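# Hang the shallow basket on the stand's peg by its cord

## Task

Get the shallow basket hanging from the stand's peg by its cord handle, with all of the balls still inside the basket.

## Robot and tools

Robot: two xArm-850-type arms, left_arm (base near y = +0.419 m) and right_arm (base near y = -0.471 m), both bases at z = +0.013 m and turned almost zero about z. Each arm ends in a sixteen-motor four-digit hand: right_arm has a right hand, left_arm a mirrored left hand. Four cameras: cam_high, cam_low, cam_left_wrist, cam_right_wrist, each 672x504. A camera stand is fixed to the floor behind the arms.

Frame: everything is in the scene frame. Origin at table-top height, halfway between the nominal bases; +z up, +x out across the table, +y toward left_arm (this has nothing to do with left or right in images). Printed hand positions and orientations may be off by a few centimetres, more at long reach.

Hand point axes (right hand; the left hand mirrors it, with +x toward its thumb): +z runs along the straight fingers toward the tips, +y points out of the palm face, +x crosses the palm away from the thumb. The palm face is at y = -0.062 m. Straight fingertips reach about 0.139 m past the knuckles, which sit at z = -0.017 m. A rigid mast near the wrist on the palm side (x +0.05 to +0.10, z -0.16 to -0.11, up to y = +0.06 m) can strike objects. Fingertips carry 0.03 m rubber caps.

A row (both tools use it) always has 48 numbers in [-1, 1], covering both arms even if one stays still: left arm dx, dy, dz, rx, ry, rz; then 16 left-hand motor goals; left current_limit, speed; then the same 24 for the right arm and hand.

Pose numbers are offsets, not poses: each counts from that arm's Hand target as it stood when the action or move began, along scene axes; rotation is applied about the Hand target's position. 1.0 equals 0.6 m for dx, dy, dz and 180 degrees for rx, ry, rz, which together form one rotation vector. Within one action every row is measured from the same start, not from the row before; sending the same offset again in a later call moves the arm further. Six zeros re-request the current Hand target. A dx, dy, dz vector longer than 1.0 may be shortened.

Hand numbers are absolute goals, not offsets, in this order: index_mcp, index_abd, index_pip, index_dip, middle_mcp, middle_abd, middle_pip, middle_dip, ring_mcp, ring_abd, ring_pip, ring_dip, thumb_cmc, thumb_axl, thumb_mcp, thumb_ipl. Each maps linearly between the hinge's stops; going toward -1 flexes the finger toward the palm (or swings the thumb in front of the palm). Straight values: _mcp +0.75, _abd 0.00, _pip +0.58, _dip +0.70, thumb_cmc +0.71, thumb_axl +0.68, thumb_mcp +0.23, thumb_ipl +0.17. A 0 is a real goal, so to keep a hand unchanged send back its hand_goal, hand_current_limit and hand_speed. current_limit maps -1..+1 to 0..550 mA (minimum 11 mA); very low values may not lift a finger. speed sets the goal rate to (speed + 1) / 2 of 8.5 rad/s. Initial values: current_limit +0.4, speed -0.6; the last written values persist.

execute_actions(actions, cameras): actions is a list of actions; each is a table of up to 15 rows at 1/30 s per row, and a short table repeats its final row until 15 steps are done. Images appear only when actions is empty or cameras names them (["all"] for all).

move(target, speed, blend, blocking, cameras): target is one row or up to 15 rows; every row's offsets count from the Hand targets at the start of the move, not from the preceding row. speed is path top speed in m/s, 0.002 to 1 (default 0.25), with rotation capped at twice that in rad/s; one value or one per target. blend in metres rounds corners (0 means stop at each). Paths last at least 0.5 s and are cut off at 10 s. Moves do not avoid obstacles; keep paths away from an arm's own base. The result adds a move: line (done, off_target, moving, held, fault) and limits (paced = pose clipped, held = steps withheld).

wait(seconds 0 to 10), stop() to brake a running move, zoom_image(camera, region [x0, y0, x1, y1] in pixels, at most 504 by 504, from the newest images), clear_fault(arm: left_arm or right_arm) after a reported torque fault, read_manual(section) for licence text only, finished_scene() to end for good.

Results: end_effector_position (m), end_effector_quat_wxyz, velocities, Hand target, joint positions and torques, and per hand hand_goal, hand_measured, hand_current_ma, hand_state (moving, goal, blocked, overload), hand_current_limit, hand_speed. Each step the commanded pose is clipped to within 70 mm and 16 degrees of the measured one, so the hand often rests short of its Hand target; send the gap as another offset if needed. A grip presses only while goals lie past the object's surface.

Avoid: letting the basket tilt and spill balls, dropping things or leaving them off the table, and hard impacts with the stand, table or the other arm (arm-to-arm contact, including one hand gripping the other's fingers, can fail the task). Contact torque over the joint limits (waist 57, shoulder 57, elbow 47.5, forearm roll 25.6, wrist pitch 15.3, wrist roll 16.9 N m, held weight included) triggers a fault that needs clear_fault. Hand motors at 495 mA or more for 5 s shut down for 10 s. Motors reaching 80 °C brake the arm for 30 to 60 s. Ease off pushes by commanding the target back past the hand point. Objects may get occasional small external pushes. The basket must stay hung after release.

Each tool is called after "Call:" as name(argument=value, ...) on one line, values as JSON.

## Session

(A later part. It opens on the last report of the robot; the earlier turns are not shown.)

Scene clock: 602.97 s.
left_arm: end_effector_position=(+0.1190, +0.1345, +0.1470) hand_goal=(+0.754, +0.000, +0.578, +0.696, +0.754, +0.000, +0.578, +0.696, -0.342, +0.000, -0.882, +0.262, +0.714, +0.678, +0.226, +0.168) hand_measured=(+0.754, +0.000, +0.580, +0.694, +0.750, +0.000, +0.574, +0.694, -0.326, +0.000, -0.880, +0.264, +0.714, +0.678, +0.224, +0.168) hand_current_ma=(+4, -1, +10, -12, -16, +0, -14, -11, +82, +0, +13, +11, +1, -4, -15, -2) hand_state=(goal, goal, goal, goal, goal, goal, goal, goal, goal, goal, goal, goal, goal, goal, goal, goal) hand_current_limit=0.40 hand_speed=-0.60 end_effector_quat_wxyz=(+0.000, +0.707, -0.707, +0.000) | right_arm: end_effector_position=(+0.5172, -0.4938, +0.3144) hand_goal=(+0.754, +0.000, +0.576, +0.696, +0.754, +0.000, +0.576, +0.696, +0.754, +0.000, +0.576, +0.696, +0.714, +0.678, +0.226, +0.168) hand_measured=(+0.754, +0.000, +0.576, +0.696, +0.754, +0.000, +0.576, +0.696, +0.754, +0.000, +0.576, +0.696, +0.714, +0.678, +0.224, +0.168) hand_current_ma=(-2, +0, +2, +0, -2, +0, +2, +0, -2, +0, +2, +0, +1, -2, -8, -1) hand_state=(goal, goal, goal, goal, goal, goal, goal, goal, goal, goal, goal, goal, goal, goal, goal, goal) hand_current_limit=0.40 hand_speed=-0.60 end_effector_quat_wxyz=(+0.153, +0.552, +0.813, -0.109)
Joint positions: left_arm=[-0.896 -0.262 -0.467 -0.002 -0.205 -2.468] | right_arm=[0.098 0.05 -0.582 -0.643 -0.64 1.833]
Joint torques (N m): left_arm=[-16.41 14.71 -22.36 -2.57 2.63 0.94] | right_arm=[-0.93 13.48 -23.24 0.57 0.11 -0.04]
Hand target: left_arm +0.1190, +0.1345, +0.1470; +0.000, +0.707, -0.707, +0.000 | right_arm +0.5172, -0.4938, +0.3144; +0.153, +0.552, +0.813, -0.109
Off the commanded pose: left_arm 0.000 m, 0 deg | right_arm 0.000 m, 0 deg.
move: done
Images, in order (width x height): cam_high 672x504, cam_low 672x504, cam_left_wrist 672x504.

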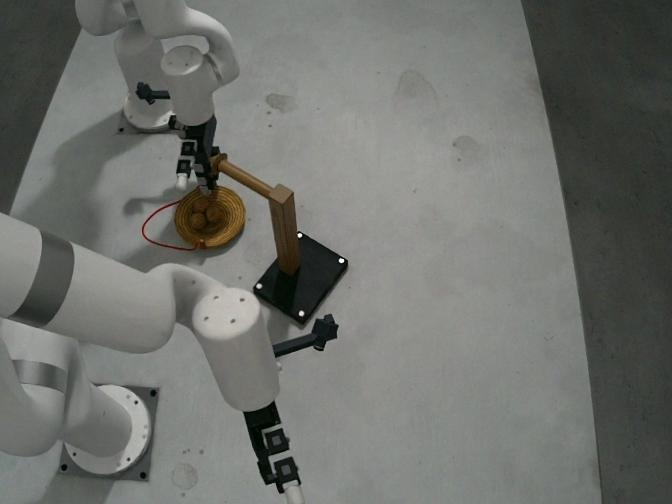

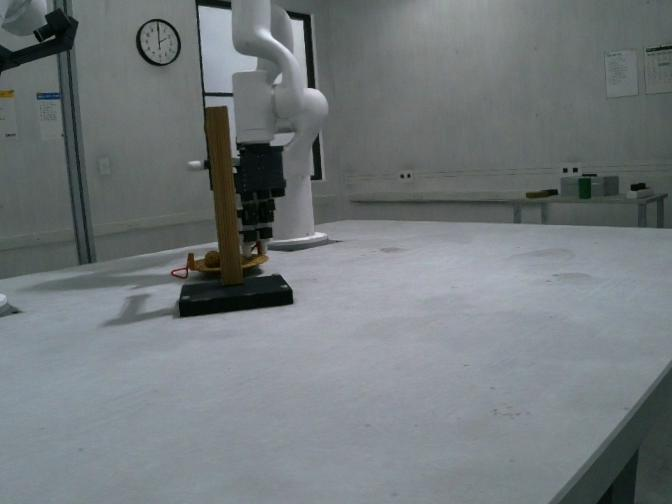

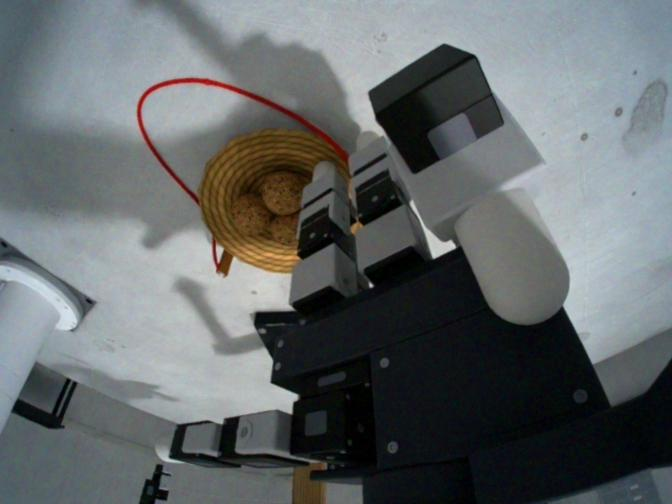

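Call:
move(target=[0,0,0,0,0,0,0.754,-0.14,0.577,0.696,0.754,0.14,0.577,0.696,-0.342,0,-0.883,0.261,0.714,0.678,0.226,0.168,0.0,-0.9,0,0,0,0,0,0,0.754,0,0.576,0.696,0.754,0,0.576,0.696,0.754,0,0.576,0.696,0.714,0.678,0.226,0.168,0.4,-0.6], speed=0.05, cameras=["cam_low","cam_left_wrist"])

Scene clock: 615.03 s.
left_arm: end_effector_position=(+0.1190, +0.1345, +0.1470) hand_goal=(+0.754, -0.140, +0.578, +0.696, +0.754, +0.140, +0.578, +0.696, -0.342, +0.000, -0.882, +0.262, +0.714, +0.678, +0.226, +0.168) hand_measured=(+0.754, -0.016, +0.580, +0.694, +0.752, +0.024, +0.576, +0.694, -0.326, +0.000, -0.880, +0.264, +0.714, +0.678, +0.224, +0.168) hand_current_ma=(+4, +275, +10, -11, -14, -275, -12, -11, +82, +0, +13, +11, +1, -4, -15, -2) hand_state=(goal, blocked, goal, goal, goal, blocked, goal, goal, goal, goal, goal, goal, goal, goal, goal, goal) hand_current_limit=0.00 hand_speed=-0.90 end_effector_quat_wxyz=(+0.000, +0.707, -0.707, +0.000) | right_arm: end_effector_position=(+0.5172, -0.4938, +0.3144) hand_goal=(+0.754, +0.000, +0.576, +0.696, +0.754, +0.000, +0.576, +0.696, +0.754, +0.000, +0.576, +0.696, +0.714, +0.678, +0.226, +0.168) hand_measured=(+0.754, +0.000, +0.576, +0.696, +0.754, +0.000, +0.576, +0.696, +0.754, +0.000, +0.576, +0.696, +0.714, +0.678, +0.224, +0.168) hand_current_ma=(-2, +0, +2, +0, -2, +0, +2, +0, -2, +0, +2, +0, +1, -2, -8, -1) hand_state=(goal, goal, goal, goal, goal, goal, goal, goal, goal, goal, goal, goal, goal, goal, goal, goal) hand_current_limit=0.40 hand_speed=-0.60 end_effector_quat_wxyz=(+0.153, +0.552, +0.813, -0.109)
Joint positions: left_arm=[-0.896 -0.262 -0.467 -0.002 -0.205 -2.468] | right_arm=[0.098 0.05 -0.582 -0.643 -0.64 1.833]
Joint torques (N m): left_arm=[-11.04 15.81 -21.33 -2.26 2.17 0.95] | right_arm=[-1.17 13.98 -23.25 1 0.07 -0.03]
Hand target: left_arm +0.1190, +0.1345, +0.1470; +0.000, +0.707, -0.707, +0.000 | right_arm +0.5172, -0.4938, +0.3144; +0.153, +0.552, +0.813, -0.109
Off the commanded pose: left_arm 0.000 m, 0 deg | right_arm 0.000 m, 0 deg.
move: done
Images, in order (width x height): cam_low 672x504, cam_left_wrist 672x504.

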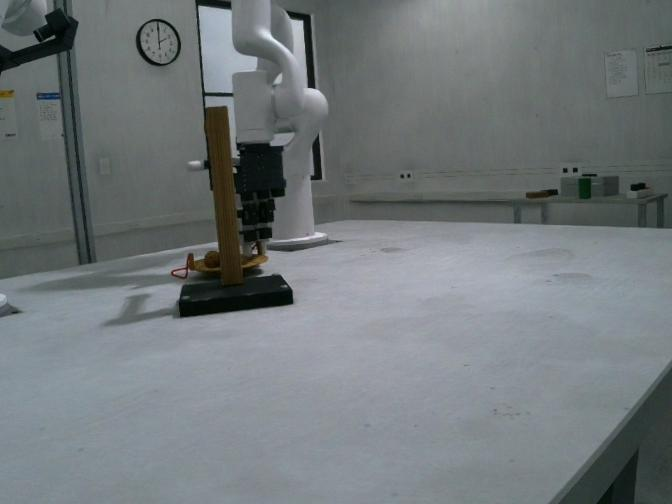

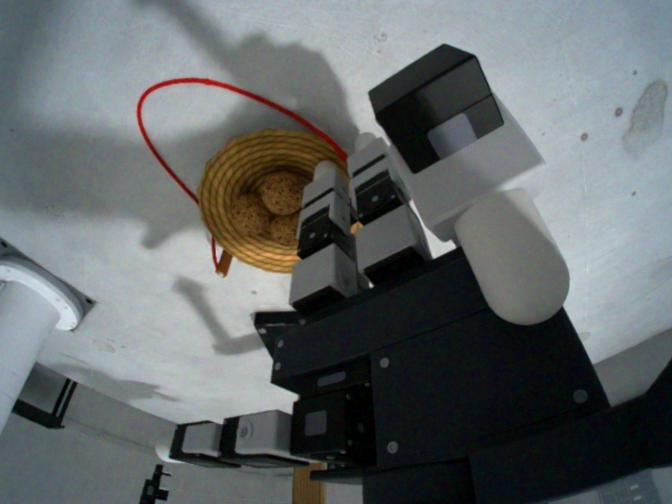

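Call:
zoom_image(camera="cam_low", region=[210, 190, 300, 280])

Call:
zoom_image(camera="cam_left_wrist", region=[290, 120, 420, 240])

Scaled by 5.600 from the camera's 672x504 image, which has a finer 960x720 frame.

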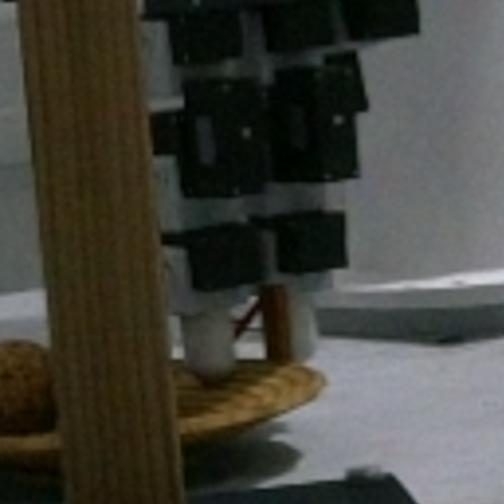

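Scaled by 3.877 from the camera's 672x504 image, which has a finer 960x720 frame.

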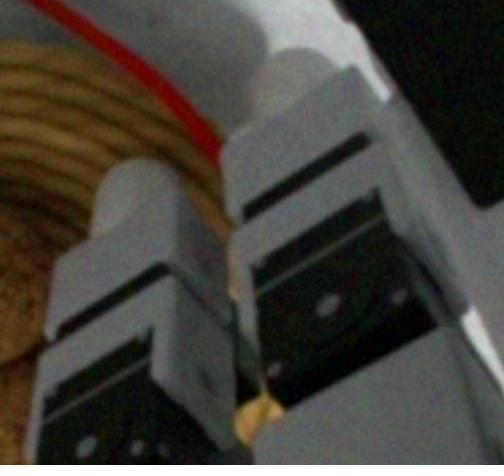

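Call:
move(target=[[0,0,0,0,0,0,0.754,0,0.577,0.696,0.754,0,0.577,0.696,-0.342,0,-0.883,0.261,0.714,0.678,0.226,0.168,0.2,-0.8,0,0,0,0,0,0,0.754,0,0.576,0.696,0.754,0,0.576,0.696,0.754,0,0.576,0.696,0.714,0.678,0.226,0.168,0.4,-0.6],[-0.0133,-0.00333,-0.00417,0,0,0,0.754,0,0.577,0.696,0.754,0,0.577,0.696,-0.342,0,-0.883,0.261,0.714,0.678,0.226,0.168,0.2,-0.8,0,0,0,0,0,0,0.754,0,0.576,0.696,0.754,0,0.576,0.696,0.754,0,0.576,0.696,0.714,0.678,0.226,0.168,0.4,-0.6],[-0.0133,-0.00333,-0.00417,0,0,0,0.754,-0.14,0.577,0.696,0.754,0.14,0.577,0.696,-0.342,0,-0.883,0.261,0.714,0.678,0.226,0.168,0.0,-0.9,0,0,0,0,0,0,0.754,0,0.576,0.696,0.754,0,0.576,0.696,0.754,0,0.576,0.696,0.714,0.678,0.226,0.168,0.4,-0.6]], speed=0.04, cameras=["cam_low","cam_left_wrist"])

Call:
zoom_image(camera="cam_low", region=[210, 190, 300, 280])

Call:
zoom_image(camera="cam_left_wrist", region=[290, 120, 420, 240])

Scene clock: 677.40 s.
left_arm: end_effector_position=(+0.1110, +0.1325, +0.1445) hand_goal=(+0.754, -0.140, +0.578, +0.696, +0.754, +0.140, +0.578, +0.696, -0.342, +0.000, -0.882, +0.262, +0.714, +0.678, +0.226, +0.168) hand_measured=(+0.762, -0.004, +0.584, +0.698, +0.752, -0.010, +0.576, +0.694, -0.326, +0.000, -0.880, +0.264, +0.714, +0.678, +0.224, +0.168) hand_current_ma=(+44, +275, +24, +7, -14, -275, -12, -11, +82, +0, +13, +11, +1, -4, -15, -2) hand_state=(goal, blocked, goal, goal, goal, blocked, goal, goal, goal, goal, goal, goal, goal, goal, goal, goal) hand_current_limit=0.00 hand_speed=-0.90 end_effector_quat_wxyz=(+0.000, +0.707, -0.707, +0.000) | right_arm: end_effector_position=(+0.5172, -0.4938, +0.3144) hand_goal=(+0.754, +0.000, +0.576, +0.696, +0.754, +0.000, +0.576, +0.696, +0.754, +0.000, +0.576, +0.696, +0.714, +0.678, +0.226, +0.168) hand_measured=(+0.754, +0.000, +0.576, +0.696, +0.754, +0.000, +0.576, +0.696, +0.754, +0.000, +0.576, +0.696, +0.714, +0.678, +0.224, +0.168) hand_current_ma=(-2, +0, +2, +0, -2, +0, +2, +0, -2, +0, +2, +0, +1, -2, -8, -1) hand_state=(goal, goal, goal, goal, goal, goal, goal, goal, goal, goal, goal, goal, goal, goal, goal, goal) hand_current_limit=0.40 hand_speed=-0.60 end_effector_quat_wxyz=(+0.153, +0.552, +0.813, -0.109)
Joint positions: left_arm=[-0.919 -0.263 -0.458 -0.002 -0.195 -2.491] | right_arm=[0.098 0.05 -0.582 -0.643 -0.64 1.833]
Joint torques (N m): left_arm=[-16.65 12.85 -6.86 3.09 2.55 -0.66] | right_arm=[-1.62 14.12 -23.27 0.42 0.08 0.01]
Hand target: left_arm +0.1110, +0.1325, +0.1445; +0.000, +0.707, -0.707, +0.000 | right_arm +0.5172, -0.4938, +0.3144; +0.153, +0.552, +0.813, -0.109
Off the commanded pose: left_arm 0.000 m, 0 deg | right_arm 0.000 m, 0 deg.
move: done
Images, in order (width x height): cam_low 672x504, cam_left_wrist 672x504.

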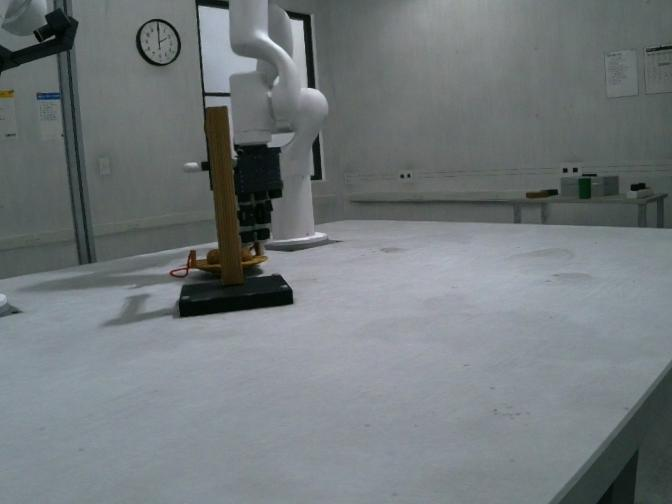

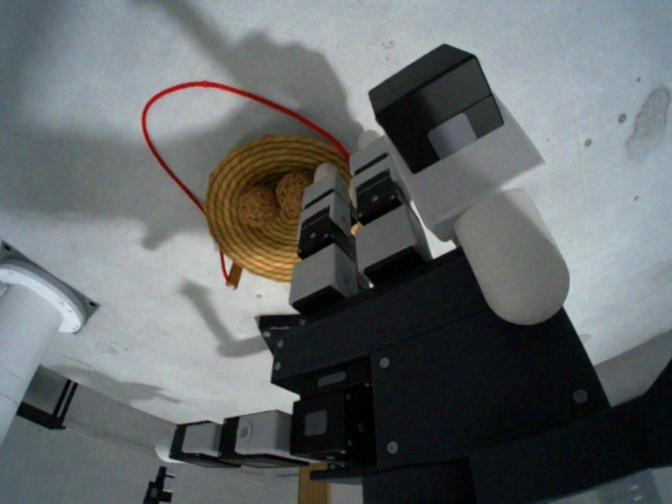

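Scaled by 5.600 from the camera's 672x504 image, which has a finer 960x720 frame.

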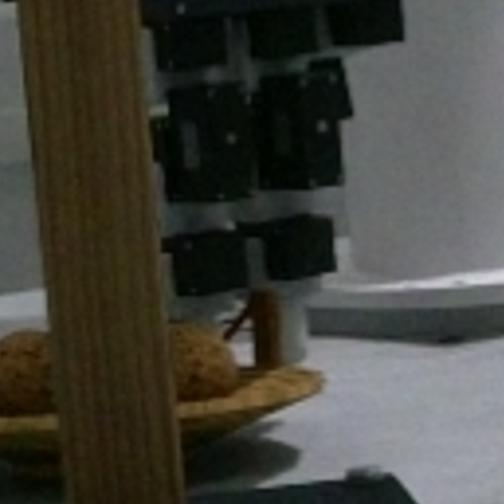

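Scaled by 3.877 from the camera's 672x504 image, which has a finer 960x720 frame.

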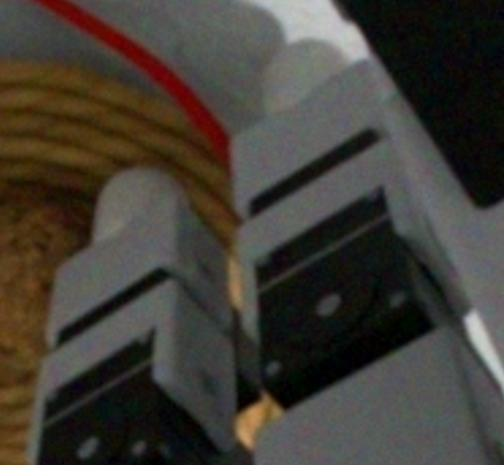

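Call:
move(target=[0,0,0.0583,0,0,0,0.754,-0.14,0.577,0.696,0.754,0.14,0.577,0.696,-0.342,0,-0.883,0.261,0.714,0.678,0.226,0.168,0.0,-0.9,0,0,0,0,0,0,0.754,0,0.576,0.696,0.754,0,0.576,0.696,0.754,0,0.576,0.696,0.714,0.678,0.226,0.168,0.4,-0.6], speed=0.05, cameras=["cam_low","cam_left_wrist"])

Call:
zoom_image(camera="cam_low", region=[170, 190, 290, 290])

Call:
zoom_image(camera="cam_left_wrist", region=[190, 90, 420, 290])

Scene clock: 693.00 s.
left_arm: end_effector_position=(+0.1110, +0.1325, +0.1794) hand_goal=(+0.754, -0.140, +0.578, +0.696, +0.754, +0.140, +0.578, +0.696, -0.342, +0.000, -0.882, +0.262, +0.714, +0.678, +0.226, +0.168) hand_measured=(+0.760, -0.028, +0.582, +0.698, +0.750, +0.088, +0.576, +0.694, -0.326, +0.000, -0.880, +0.264, +0.714, +0.678, +0.224, +0.168) hand_current_ma=(+30, +275, +17, +7, -21, -221, -8, -9, +82, +0, +13, +11, +1, -4, -15, -2) hand_state=(goal, blocked, goal, goal, goal, blocked, goal, goal, goal, goal, goal, goal, goal, goal, goal, goal) hand_current_limit=0.00 hand_speed=-0.90 end_effector_quat_wxyz=(+0.000, +0.707, -0.707, +0.000) | right_arm: end_effector_position=(+0.5172, -0.4938, +0.3144) hand_goal=(+0.754, +0.000, +0.576, +0.696, +0.754, +0.000, +0.576, +0.696, +0.754, +0.000, +0.576, +0.696, +0.714, +0.678, +0.226, +0.168) hand_measured=(+0.754, +0.000, +0.576, +0.696, +0.754, +0.000, +0.576, +0.696, +0.754, +0.000, +0.576, +0.696, +0.714, +0.678, +0.224, +0.168) hand_current_ma=(-2, +0, +2, +0, -2, +0, +2, +0, -2, +0, +2, +0, +1, -2, -8, -1) hand_state=(goal, goal, goal, goal, goal, goal, goal, goal, goal, goal, goal, goal, goal, goal, goal, goal) hand_current_limit=0.40 hand_speed=-0.60 end_effector_quat_wxyz=(+0.153, +0.552, +0.813, -0.109)
Joint positions: left_arm=[-0.919 -0.159 -0.46 -0.001 -0.301 -2.491] | right_arm=[0.098 0.05 -0.582 -0.643 -0.64 1.833]
Joint torques (N m): left_arm=[-14.76 42.02 -23.84 3.16 -2.61 -0.65] | right_arm=[-1.02 14.63 -23.19 0.4 0.13 0.09]
Hand target: left_arm +0.1110, +0.1325, +0.1795; +0.000, +0.707, -0.707, +0.000 | right_arm +0.5172, -0.4938, +0.3144; +0.153, +0.552, +0.813, -0.109
Off the commanded pose: left_arm 0.000 m, 0 deg | right_arm 0.000 m, 0 deg.
move: done
Images, in order (width x height): cam_low 672x504, cam_left_wrist 672x504.

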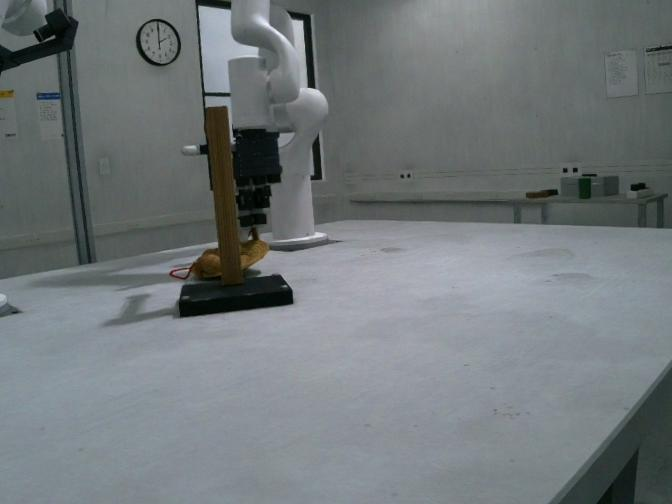

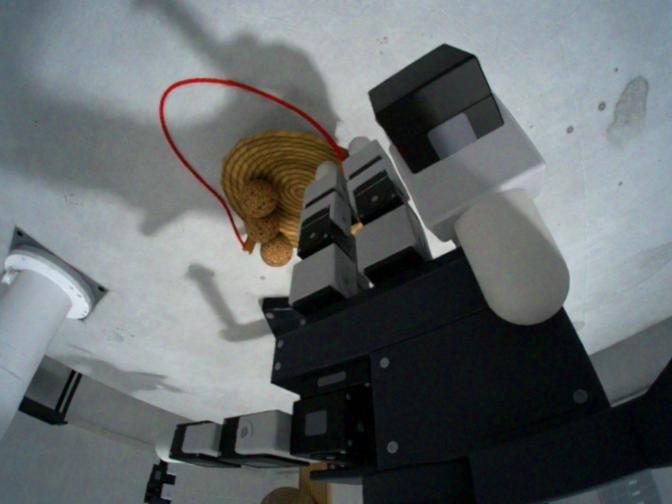

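Scaled by 4.200 from the camera's 672x504 image, which has a finer 960x720 frame.

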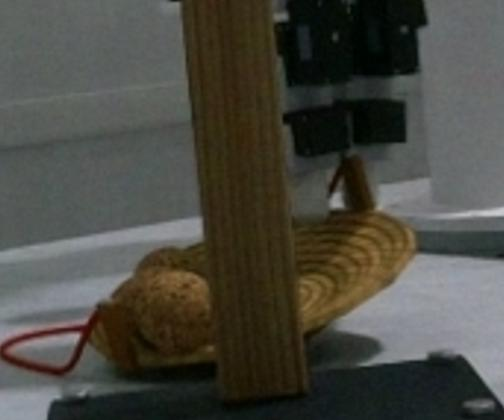

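Scaled by 2.191 from the camera's 672x504 image, which has a finer 960x720 frame.

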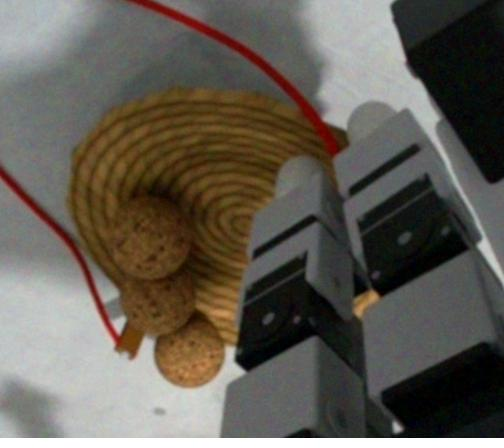

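Call:
move(target=[0,0,-0.0575,0,0,0,0.754,-0.14,0.577,0.696,0.754,0.14,0.577,0.696,-0.342,0,-0.883,0.261,0.714,0.678,0.226,0.168,0.0,-0.9,0,0,0,0,0,0,0.754,0,0.576,0.696,0.754,0,0.576,0.696,0.754,0,0.576,0.696,0.714,0.678,0.226,0.168,0.4,-0.6], speed=0.03, cameras=["cam_low","cam_left_wrist"])

Call:
zoom_image(camera="cam_low", region=[170, 190, 290, 290])

Scene clock: 697.23 s.
left_arm: end_effector_position=(+0.1110, +0.1325, +0.1450) hand_goal=(+0.754, -0.140, +0.578, +0.696, +0.754, +0.140, +0.578, +0.696, -0.342, +0.000, -0.882, +0.262, +0.714, +0.678, +0.226, +0.168) hand_measured=(+0.762, -0.018, +0.582, +0.698, +0.750, +0.072, +0.576, +0.694, -0.326, +0.000, -0.880, +0.264, +0.714, +0.678, +0.224, +0.168) hand_current_ma=(+40, +274, +22, +8, -15, -275, -8, -9, +82, +0, +13, +11, +1, -4, -15, -2) hand_state=(goal, blocked, goal, goal, goal, blocked, goal, goal, goal, goal, goal, goal, goal, goal, goal, goal) hand_current_limit=0.00 hand_speed=-0.90 end_effector_quat_wxyz=(+0.000, +0.707, -0.707, +0.000) | right_arm: end_effector_position=(+0.5172, -0.4938, +0.3144) hand_goal=(+0.754, +0.000, +0.576, +0.696, +0.754, +0.000, +0.576, +0.696, +0.754, +0.000, +0.576, +0.696, +0.714, +0.678, +0.226, +0.168) hand_measured=(+0.754, +0.000, +0.576, +0.696, +0.754, +0.000, +0.576, +0.696, +0.754, +0.000, +0.576, +0.696, +0.714, +0.678, +0.224, +0.168) hand_current_ma=(-2, +0, +2, +0, -2, +0, +2, +0, -2, +0, +2, +0, +1, -2, -8, -1) hand_state=(goal, goal, goal, goal, goal, goal, goal, goal, goal, goal, goal, goal, goal, goal, goal, goal) hand_current_limit=0.40 hand_speed=-0.60 end_effector_quat_wxyz=(+0.153, +0.552, +0.813, -0.109)
Joint positions: left_arm=[-0.919 -0.262 -0.458 -0.002 -0.197 -2.491] | right_arm=[0.098 0.05 -0.582 -0.643 -0.64 1.833]
Joint torques (N m): left_arm=[-11.16 12.16 -20.58 -2.57 2.86 1.07] | right_arm=[-1.25 14.18 -23.41 0.67 0.07 -0.07]
Hand target: left_arm +0.1110, +0.1325, +0.1450; +0.000, +0.707, -0.707, +0.000 | right_arm +0.5172, -0.4938, +0.3144; +0.153, +0.552, +0.813, -0.109
Off the commanded pose: left_arm 0.000 m, 0 deg | right_arm 0.000 m, 0 deg.
move: done
Images, in order (width x height): cam_low 672x504, cam_left_wrist 672x504.

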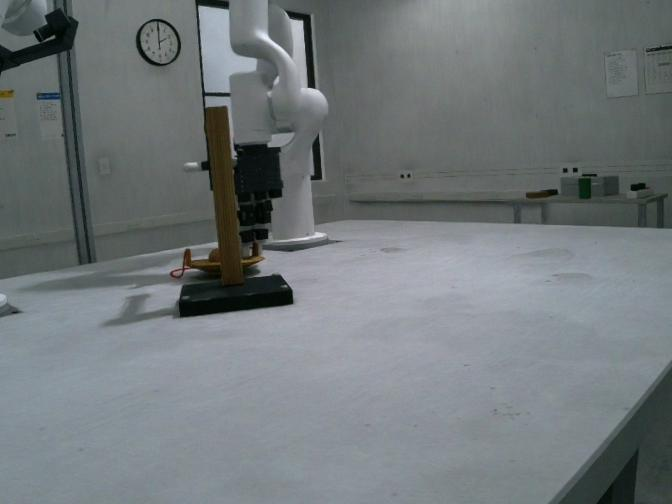

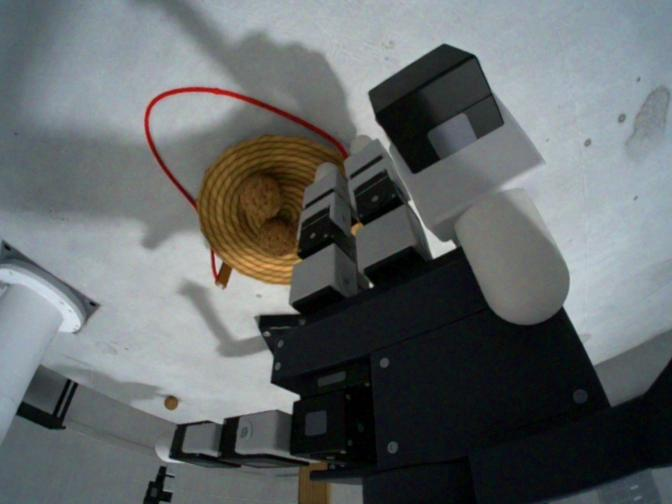

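Scaled by 4.200 from the camera's 672x504 image, which has a finer 960x720 frame.

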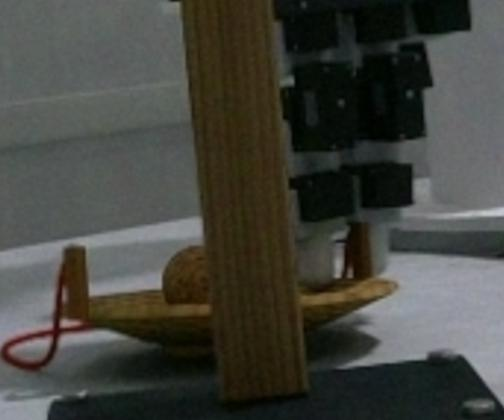

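Call:
wait(seconds=0, cameras=["all"])

Scene clock: 699.73 s.
left_arm: end_effector_position=(+0.1110, +0.1325, +0.1450) hand_goal=(+0.754, -0.140, +0.578, +0.696, +0.754, +0.140, +0.578, +0.696, -0.342, +0.000, -0.882, +0.262, +0.714, +0.678, +0.226, +0.168) hand_measured=(+0.762, -0.018, +0.582, +0.698, +0.750, +0.072, +0.576, +0.694, -0.326, +0.000, -0.880, +0.264, +0.714, +0.678, +0.224, +0.168) hand_current_ma=(+40, +275, +23, +8, -15, -275, -8, -9, +82, +0, +13, +11, +1, -4, -15, -2) hand_state=(goal, blocked, goal, goal, goal, blocked, goal, goal, goal, goal, goal, goal, goal, goal, goal, goal) hand_current_limit=0.00 hand_speed=-0.90 end_effector_quat_wxyz=(+0.000, +0.707, -0.707, +0.000) | right_arm: end_effector_position=(+0.5172, -0.4938, +0.3144) hand_goal=(+0.754, +0.000, +0.576, +0.696, +0.754, +0.000, +0.576, +0.696, +0.754, +0.000, +0.576, +0.696, +0.714, +0.678, +0.226, +0.168) hand_measured=(+0.754, +0.000, +0.576, +0.696, +0.754, +0.000, +0.576, +0.696, +0.754, +0.000, +0.576, +0.696, +0.714, +0.678, +0.224, +0.168) hand_current_ma=(-2, +0, +2, +0, -2, +0, +2, +0, -2, +0, +2, +0, +1, -2, -8, -1) hand_state=(goal, goal, goal, goal, goal, goal, goal, goal, goal, goal, goal, goal, goal, goal, goal, goal) hand_current_limit=0.40 hand_speed=-0.60 end_effector_quat_wxyz=(+0.153, +0.552, +0.813, -0.109)
Joint positions: left_arm=[-0.919 -0.262 -0.458 -0.002 -0.197 -2.491] | right_arm=[0.098 0.05 -0.582 -0.643 -0.64 1.833]
Joint torques (N m): left_arm=[-6.16 12.29 -20.33 -2.31 1.73 0.98] | right_arm=[-1.3 13.89 -23.51 0.77 0.08 -0.02]
Hand target: left_arm +0.1110, +0.1325, +0.1450; +0.000, +0.707, -0.707, +0.000 | right_arm +0.5172, -0.4938, +0.3144; +0.153, +0.552, +0.813, -0.109
Off the commanded pose: left_arm 0.000 m, 0 deg | right_arm 0.000 m, 0 deg.

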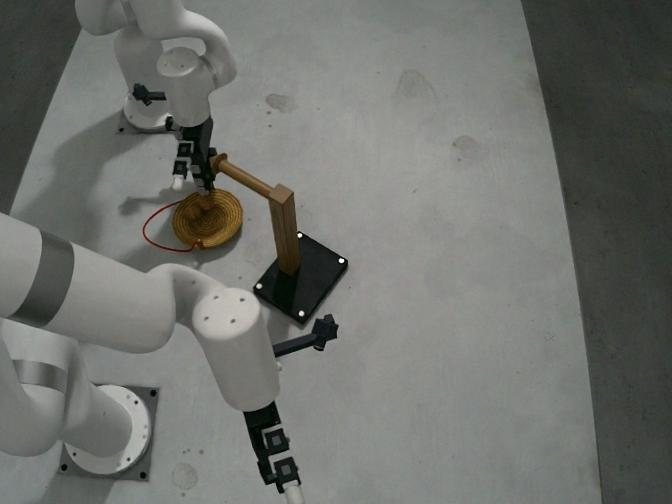

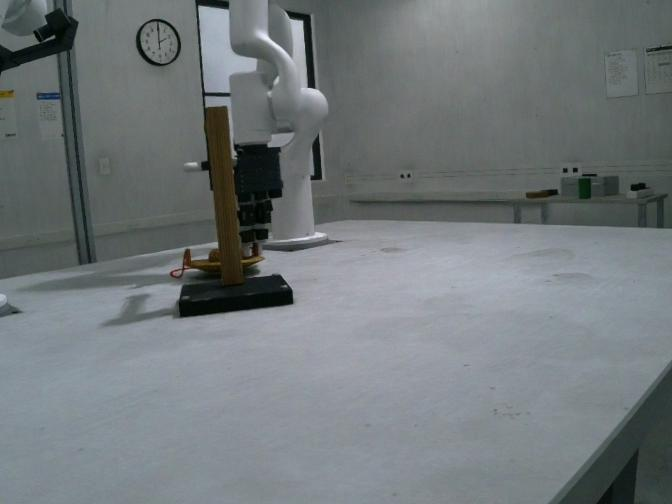

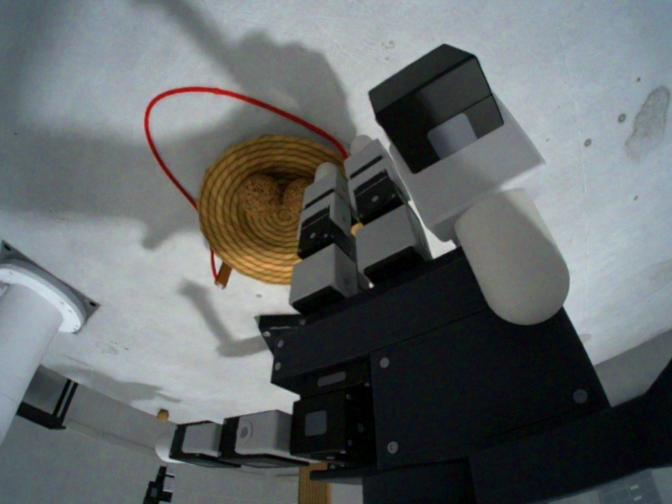

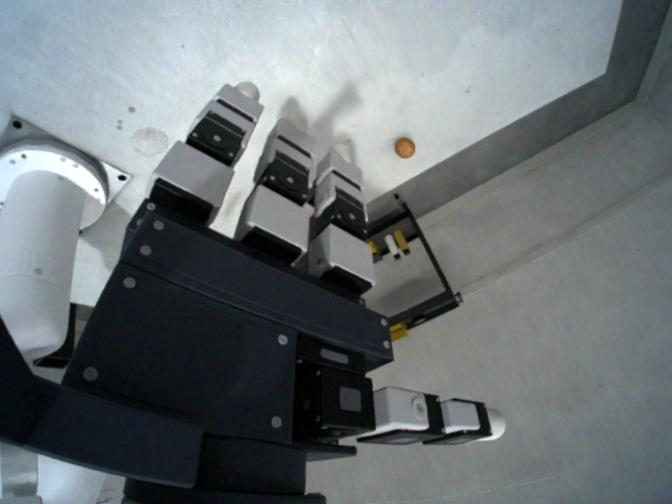

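Call:
wait(seconds=0, cameras=["cam_right_wrist"])

Scene clock: 703.13 s.
left_arm: end_effector_position=(+0.1110, +0.1325, +0.1450) hand_goal=(+0.754, -0.140, +0.578, +0.696, +0.754, +0.140, +0.578, +0.696, -0.342, +0.000, -0.882, +0.262, +0.714, +0.678, +0.226, +0.168) hand_measured=(+0.762, -0.018, +0.582, +0.698, +0.750, +0.072, +0.576, +0.694, -0.326, +0.000, -0.880, +0.264, +0.714, +0.678, +0.224, +0.168) hand_current_ma=(+40, +275, +23, +8, -15, -275, -8, -9, +82, +0, +13, +11, +1, -4, -15, -2) hand_state=(goal, blocked, goal, goal, goal, blocked, goal, goal, goal, goal, goal, goal, goal, goal, goal, goal) hand_current_limit=0.00 hand_speed=-0.90 end_effector_quat_wxyz=(+0.000, +0.707, -0.707, +0.000) | right_arm: end_effector_position=(+0.5172, -0.4938, +0.3144) hand_goal=(+0.754, +0.000, +0.576, +0.696, +0.754, +0.000, +0.576, +0.696, +0.754, +0.000, +0.576, +0.696, +0.714, +0.678, +0.226, +0.168) hand_measured=(+0.754, +0.000, +0.576, +0.696, +0.754, +0.000, +0.576, +0.696, +0.754, +0.000, +0.576, +0.696, +0.714, +0.678, +0.224, +0.168) hand_current_ma=(-2, +0, +2, +0, -2, +0, +2, +0, -2, +0, +2, +0, +1, -2, -8, -1) hand_state=(goal, goal, goal, goal, goal, goal, goal, goal, goal, goal, goal, goal, goal, goal, goal, goal) hand_current_limit=0.40 hand_speed=-0.60 end_effector_quat_wxyz=(+0.153, +0.552, +0.813, -0.109)
Joint positions: left_arm=[-0.919 -0.262 -0.458 -0.002 -0.197 -2.491] | right_arm=[0.098 0.05 -0.582 -0.643 -0.64 1.833]
Joint torques (N m): left_arm=[-4.09 13.94 -20.57 -2.52 0.59 1.12] | right_arm=[-0.98 13.58 -23.8 0.35 0.08 0.03]
Hand target: left_arm +0.1110, +0.1325, +0.1450; +0.000, +0.707, -0.707, +0.000 | right_arm +0.5172, -0.4938, +0.3144; +0.153, +0.552, +0.813, -0.109
Off the commanded pose: left_arm 0.000 m, 0 deg | right_arm 0.000 m, 0 deg.
Images, in order (width x height): cam_right_wrist 672x504.

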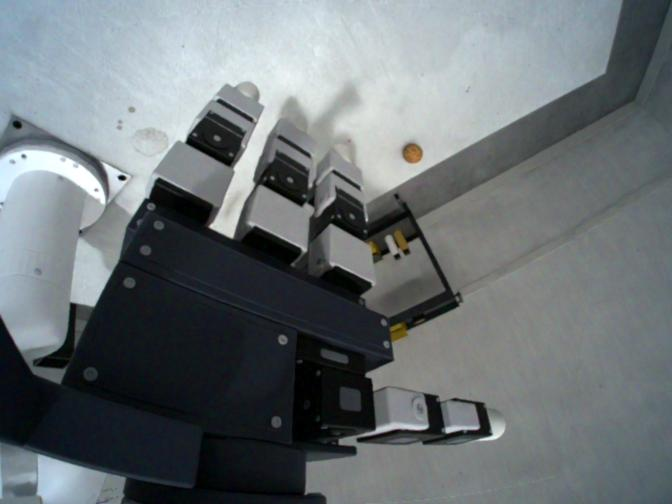

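Call:
wait(seconds=0, cameras=["cam_right_wrist"])

Scene clock: 706.67 s.
left_arm: end_effector_position=(+0.1110, +0.1325, +0.1450) hand_goal=(+0.754, -0.140, +0.578, +0.696, +0.754, +0.140, +0.578, +0.696, -0.342, +0.000, -0.882, +0.262, +0.714, +0.678, +0.226, +0.168) hand_measured=(+0.762, -0.018, +0.582, +0.698, +0.750, +0.072, +0.576, +0.694, -0.326, +0.000, -0.880, +0.264, +0.714, +0.678, +0.224, +0.168) hand_current_ma=(+40, +275, +23, +8, -15, -275, -8, -9, +82, +0, +13, +11, +1, -4, -15, -2) hand_state=(goal, blocked, goal, goal, goal, blocked, goal, goal, goal, goal, goal, goal, goal, goal, goal, goal) hand_current_limit=0.00 hand_speed=-0.90 end_effector_quat_wxyz=(+0.000, +0.707, -0.707, +0.000) | right_arm: end_effector_position=(+0.5172, -0.4938, +0.3144) hand_goal=(+0.754, +0.000, +0.576, +0.696, +0.754, +0.000, +0.576, +0.696, +0.754, +0.000, +0.576, +0.696, +0.714, +0.678, +0.226, +0.168) hand_measured=(+0.754, +0.000, +0.576, +0.696, +0.754, +0.000, +0.576, +0.696, +0.754, +0.000, +0.576, +0.696, +0.714, +0.678, +0.224, +0.168) hand_current_ma=(-2, +0, +2, +0, -2, +0, +2, +0, -2, +0, +2, +0, +1, -2, -8, -1) hand_state=(goal, goal, goal, goal, goal, goal, goal, goal, goal, goal, goal, goal, goal, goal, goal, goal) hand_current_limit=0.40 hand_speed=-0.60 end_effector_quat_wxyz=(+0.153, +0.552, +0.813, -0.109)
Joint positions: left_arm=[-0.919 -0.262 -0.458 -0.002 -0.197 -2.491] | right_arm=[0.098 0.05 -0.582 -0.643 -0.64 1.833]
Joint torques (N m): left_arm=[0.45 14.71 -19.95 -2.24 -0.55 1.09] | right_arm=[-1.04 14.13 -23.59 0.71 0.05 0.04]
Hand target: left_arm +0.1110, +0.1325, +0.1450; +0.000, +0.707, -0.707, +0.000 | right_arm +0.5172, -0.4938, +0.3144; +0.153, +0.552, +0.813, -0.109
Off the commanded pose: left_arm 0.000 m, 0 deg | right_arm 0.000 m, 0 deg.
Images, in order (width x height): cam_right_wrist 672x504.

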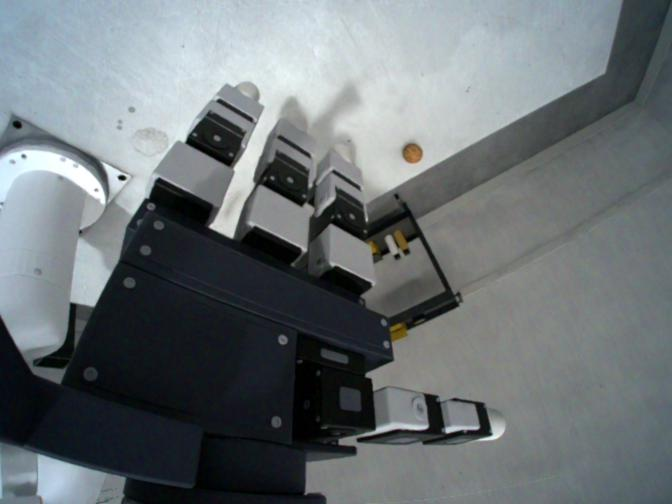

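Call:
move(target=[[0,0,0,0,0,0,0.754,0.12,0.577,0.696,0.754,-0.12,0.577,0.696,-0.342,0,-0.883,0.261,0.714,0.678,0.226,0.168,0.2,-0.8,0,0,0,0,0,0,0.754,0,0.576,0.696,0.754,0,0.576,0.696,0.754,0,0.576,0.696,0.714,0.678,0.226,0.168,0.4,-0.6],[0,0,0.1,0,0,0,0.754,0.12,0.577,0.696,0.754,-0.12,0.577,0.696,-0.342,0,-0.883,0.261,0.714,0.678,0.226,0.168,0.2,-0.8,0,0,0,0,0,0,0.754,0,0.576,0.696,0.754,0,0.576,0.696,0.754,0,0.576,0.696,0.714,0.678,0.226,0.168,0.4,-0.6]], speed=0.06, cameras=["cam_low","cam_left_wrist","cam_right_wrist"])

Scene clock: 737.63 s.
left_arm: end_effector_position=(+0.1110, +0.1325, +0.2049) hand_goal=(+0.754, +0.120, +0.578, +0.696, +0.754, -0.120, +0.578, +0.696, -0.342, +0.000, -0.882, +0.262, +0.714, +0.678, +0.226, +0.168) hand_measured=(+0.752, +0.116, +0.576, +0.696, +0.750, -0.116, +0.576, +0.694, -0.326, +0.000, -0.880, +0.264, +0.714, +0.678, +0.224, +0.168) hand_current_ma=(-13, -13, -5, +2, -15, +15, -8, -9, +82, +0, +13, +11, +1, -4, -15, -2) hand_state=(goal, goal, goal, goal, goal, goal, goal, goal, goal, goal, goal, goal, goal, goal, goal, goal) hand_current_limit=0.20 hand_speed=-0.80 end_effector_quat_wxyz=(+0.000, +0.707, -0.707, +0.000) | right_arm: end_effector_position=(+0.5172, -0.4938, +0.3144) hand_goal=(+0.754, +0.000, +0.576, +0.696, +0.754, +0.000, +0.576, +0.696, +0.754, +0.000, +0.576, +0.696, +0.714, +0.678, +0.226, +0.168) hand_measured=(+0.754, +0.000, +0.576, +0.696, +0.754, +0.000, +0.576, +0.696, +0.754, +0.000, +0.576, +0.696, +0.714, +0.678, +0.224, +0.168) hand_current_ma=(-2, +0, +2, +0, -2, +0, +2, +0, -2, +0, +2, +0, +1, -2, -8, -1) hand_state=(goal, goal, goal, goal, goal, goal, goal, goal, goal, goal, goal, goal, goal, goal, goal, goal) hand_current_limit=0.40 hand_speed=-0.60 end_effector_quat_wxyz=(+0.153, +0.552, +0.813, -0.109)
Joint positions: left_arm=[-0.919 -0.088 -0.467 -0.001 -0.379 -2.492] | right_arm=[0.098 0.05 -0.582 -0.643 -0.64 1.833]
Joint torques (N m): left_arm=[5.06 37.94 -25.21 2.89 -2.71 -0.67] | right_arm=[-1.19 14.28 -23.6 0.58 0.06 0.02]
Hand target: left_arm +0.1110, +0.1325, +0.2050; +0.000, +0.707, -0.707, +0.000 | right_arm +0.5172, -0.4938, +0.3144; +0.153, +0.552, +0.813, -0.109
Off the commanded pose: left_arm 0.000 m, 0 deg | right_arm 0.000 m, 0 deg.
move: done
Images, in order (width x height): cam_low 672x504, cam_left_wrist 672x504, cam_right_wrist 672x504.

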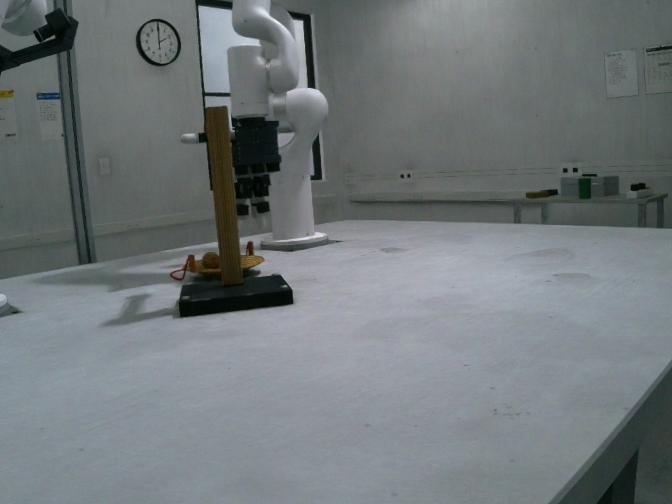

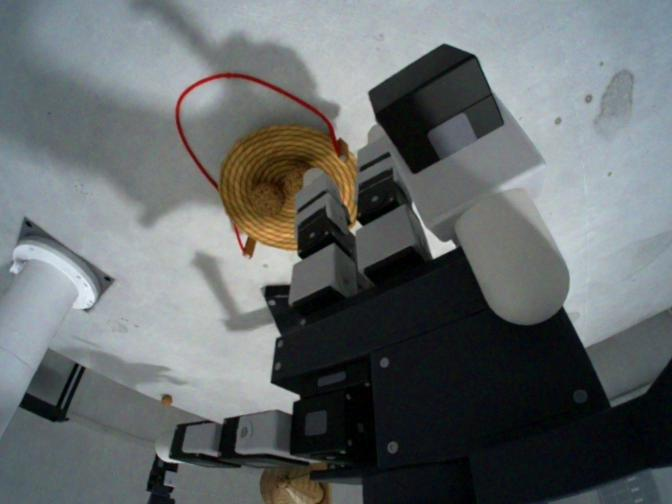

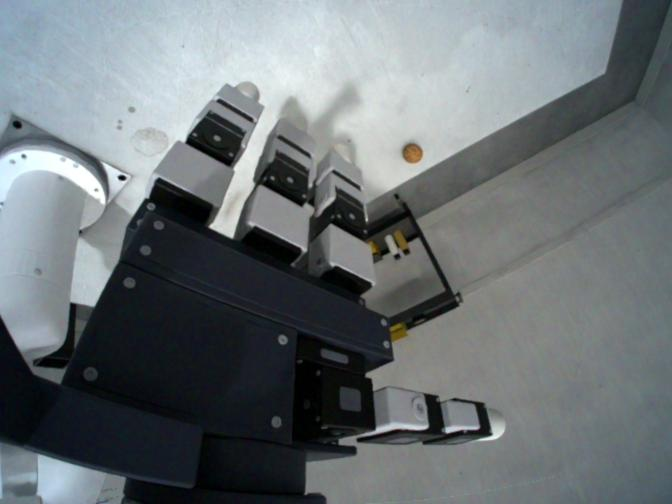

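Call:
move(target=[[0.315,0.4458,0.158,0,0,0,0.754,0,0.577,0.696,0.754,0,0.577,0.696,-0.342,0,-0.883,0.261,0.714,0.678,0.226,0.168,0.2,-0.8,0.1627,-0.7153,-0.074,0.1238,-0.0118,-0.2833,0.754,0.2,0.576,0.696,0.754,-0.2,0.576,0.696,-0.342,0,-0.883,0.261,0.714,0.678,0.226,0.168,0.4,-0.6]], speed=0.2, cameras=["all"])

Scene clock: 760.30 s.
left_arm: end_effector_position=(+0.3000, +0.4000, +0.2998) hand_goal=(+0.754, +0.000, +0.578, +0.696, +0.754, +0.000, +0.578, +0.696, -0.342, +0.000, -0.882, +0.262, +0.714, +0.678, +0.226, +0.168) hand_measured=(+0.752, +0.002, +0.576, +0.696, +0.750, -0.002, +0.576, +0.694, -0.326, +0.000, -0.880, +0.264, +0.714, +0.678, +0.224, +0.168) hand_current_ma=(-13, +12, -5, +2, -15, -11, -8, -9, +82, +0, +13, +11, +1, -4, -15, -2) hand_state=(goal, goal, goal, goal, goal, goal, goal, goal, goal, goal, goal, goal, goal, goal, goal, goal) hand_current_limit=0.20 hand_speed=-0.80 end_effector_quat_wxyz=(+0.000, +0.707, -0.707, +0.000) | right_arm: end_effector_position=(+0.6149, -0.9230, +0.2700) hand_goal=(+0.754, +0.200, +0.576, +0.696, +0.754, -0.200, +0.576, +0.696, -0.342, +0.000, -0.882, +0.262, +0.714, +0.678, +0.226, +0.168) hand_measured=(+0.754, +0.196, +0.576, +0.696, +0.754, -0.198, +0.576, +0.696, -0.326, +0.000, -0.880, +0.264, +0.714, +0.678, +0.224, +0.168) hand_current_ma=(-2, -12, +2, +0, -2, +6, +2, +0, +60, +0, +8, +6, +1, -2, -10, -1) hand_state=(goal, goal, goal, goal, goal, goal, goal, goal, goal, goal, goal, goal, goal, goal, goal, goal) hand_current_limit=0.40 hand_speed=-0.60 end_effector_quat_wxyz=(+0.000, +0.866, +0.500, +0.000)
Joint positions: left_arm=[0.012 -0.028 -0.682 0 -0.654 -1.561] | right_arm=[-0.681 -0.633 -1.403 0 -0.769 1.432]
Joint torques (N m): left_arm=[15.93 12.68 -28.81 -2.26 -2.72 0.9] | right_arm=[-7.3 26.59 -31.19 2.49 -1.55 1.66]
Hand target: left_arm +0.3000, +0.4000, +0.2998; +0.000, +0.707, -0.707, +0.000 | right_arm +0.6149, -0.9230, +0.2700; +0.000, +0.866, +0.500, +0.000
Off the commanded pose: left_arm 0.000 m, 0 deg | right_arm 0.000 m, 0 deg.
move: done

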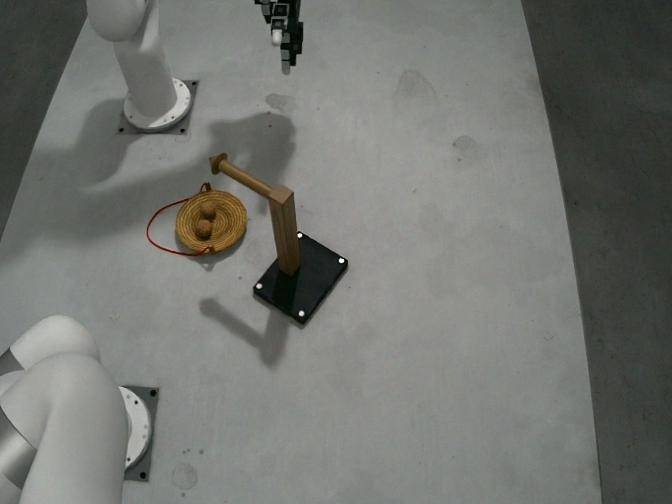

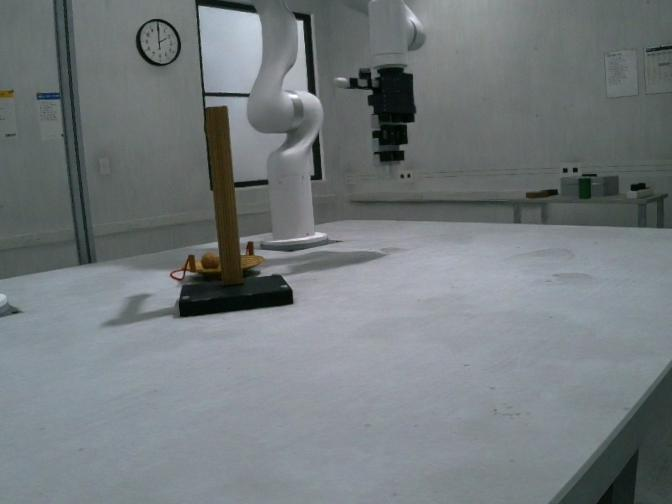

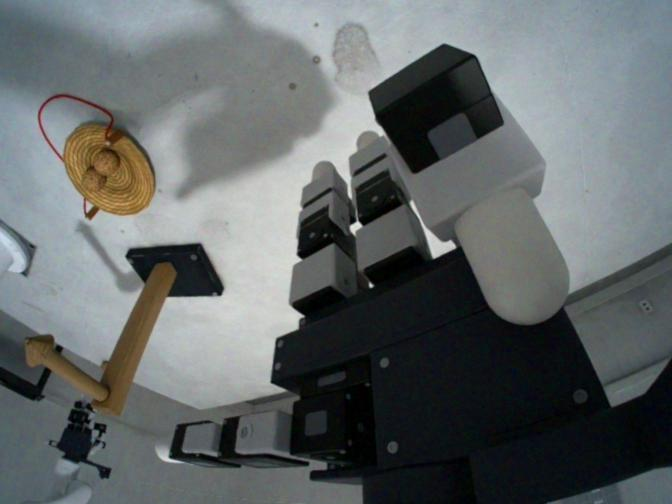

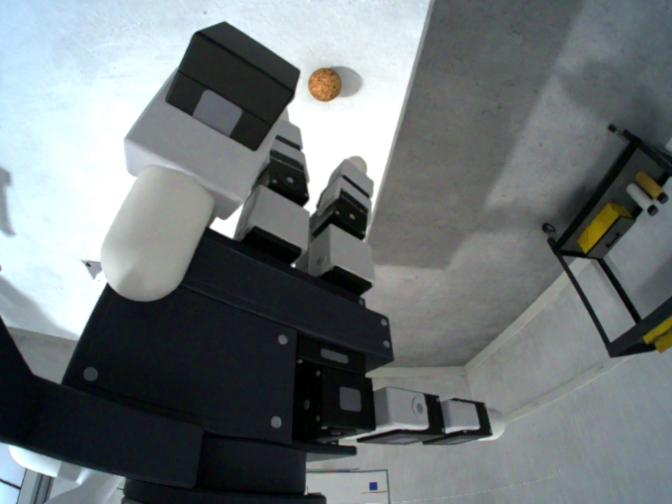

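Call:
move(target=[[0,0,0,0,0,0,0.754,0,0.577,0.696,0.754,0,0.577,0.696,-0.342,0,-0.883,0.261,0.714,0.678,0.226,0.168,0.2,-0.8,0.0007,0.0032,-0.1833,0,0,0,0.754,0.2,0.576,0.696,0.754,-0.2,0.576,0.696,-0.342,0,-0.883,0.261,0.714,0.678,0.226,0.168,0.4,-0.6]], speed=0.1, cameras=["cam_right_wrist"])

Scene clock: 768.20 s.
left_arm: end_effector_position=(+0.3000, +0.4000, +0.2998) hand_goal=(+0.754, +0.000, +0.578, +0.696, +0.754, +0.000, +0.578, +0.696, -0.342, +0.000, -0.882, +0.262, +0.714, +0.678, +0.226, +0.168) hand_measured=(+0.752, +0.002, +0.576, +0.696, +0.750, -0.002, +0.576, +0.694, -0.326, +0.000, -0.880, +0.264, +0.714, +0.678, +0.224, +0.168) hand_current_ma=(-13, +12, -5, +2, -15, -11, -8, -9, +82, +0, +13, +11, +1, -4, -15, -2) hand_state=(goal, goal, goal, goal, goal, goal, goal, goal, goal, goal, goal, goal, goal, goal, goal, goal) hand_current_limit=0.20 hand_speed=-0.80 end_effector_quat_wxyz=(+0.000, +0.707, -0.707, +0.000) | right_arm: end_effector_position=(+0.6152, -0.9210, +0.1600) hand_goal=(+0.754, +0.200, +0.576, +0.696, +0.754, -0.200, +0.576, +0.696, -0.342, +0.000, -0.882, +0.262, +0.714, +0.678, +0.226, +0.168) hand_measured=(+0.754, +0.196, +0.576, +0.696, +0.754, -0.198, +0.576, +0.696, -0.326, +0.000, -0.880, +0.264, +0.714, +0.678, +0.224, +0.168) hand_current_ma=(-2, -12, +2, +0, -2, +6, +2, +0, +58, +0, +8, +6, +1, -2, -11, -1) hand_state=(goal, goal, goal, goal, goal, goal, goal, goal, goal, goal, goal, goal, goal, goal, goal, goal) hand_current_limit=0.40 hand_speed=-0.60 end_effector_quat_wxyz=(+0.000, +0.866, +0.500, +0.000)
Joint positions: left_arm=[0.012 -0.028 -0.682 0 -0.654 -1.561] | right_arm=[-0.678 -0.782 -1.363 0 -0.581 1.435]
Joint torques (N m): left_arm=[16 11.94 -29.89 -2.09 -1.99 1.02] | right_arm=[5.21 28.61 -30.22 1.92 2.21 1.69]
Hand target: left_arm +0.3000, +0.4000, +0.2998; +0.000, +0.707, -0.707, +0.000 | right_arm +0.6153, -0.9211, +0.1600; +0.000, +0.866, +0.500, +0.000
Off the commanded pose: left_arm 0.000 m, 0 deg | right_arm 0.000 m, 0 deg.
move: done
Images, in order (width x height): cam_right_wrist 672x504.

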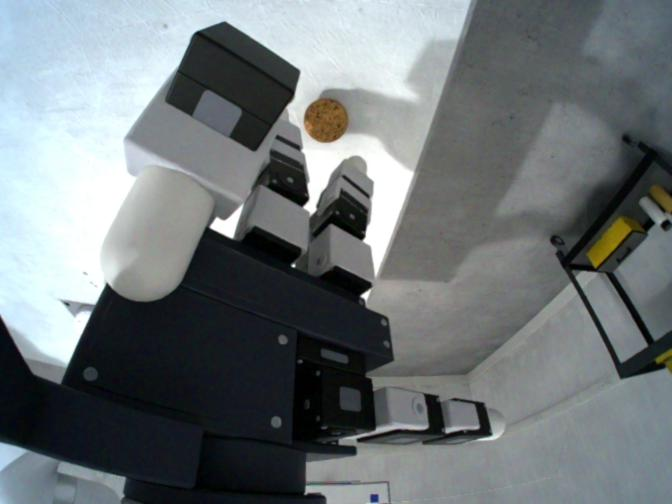

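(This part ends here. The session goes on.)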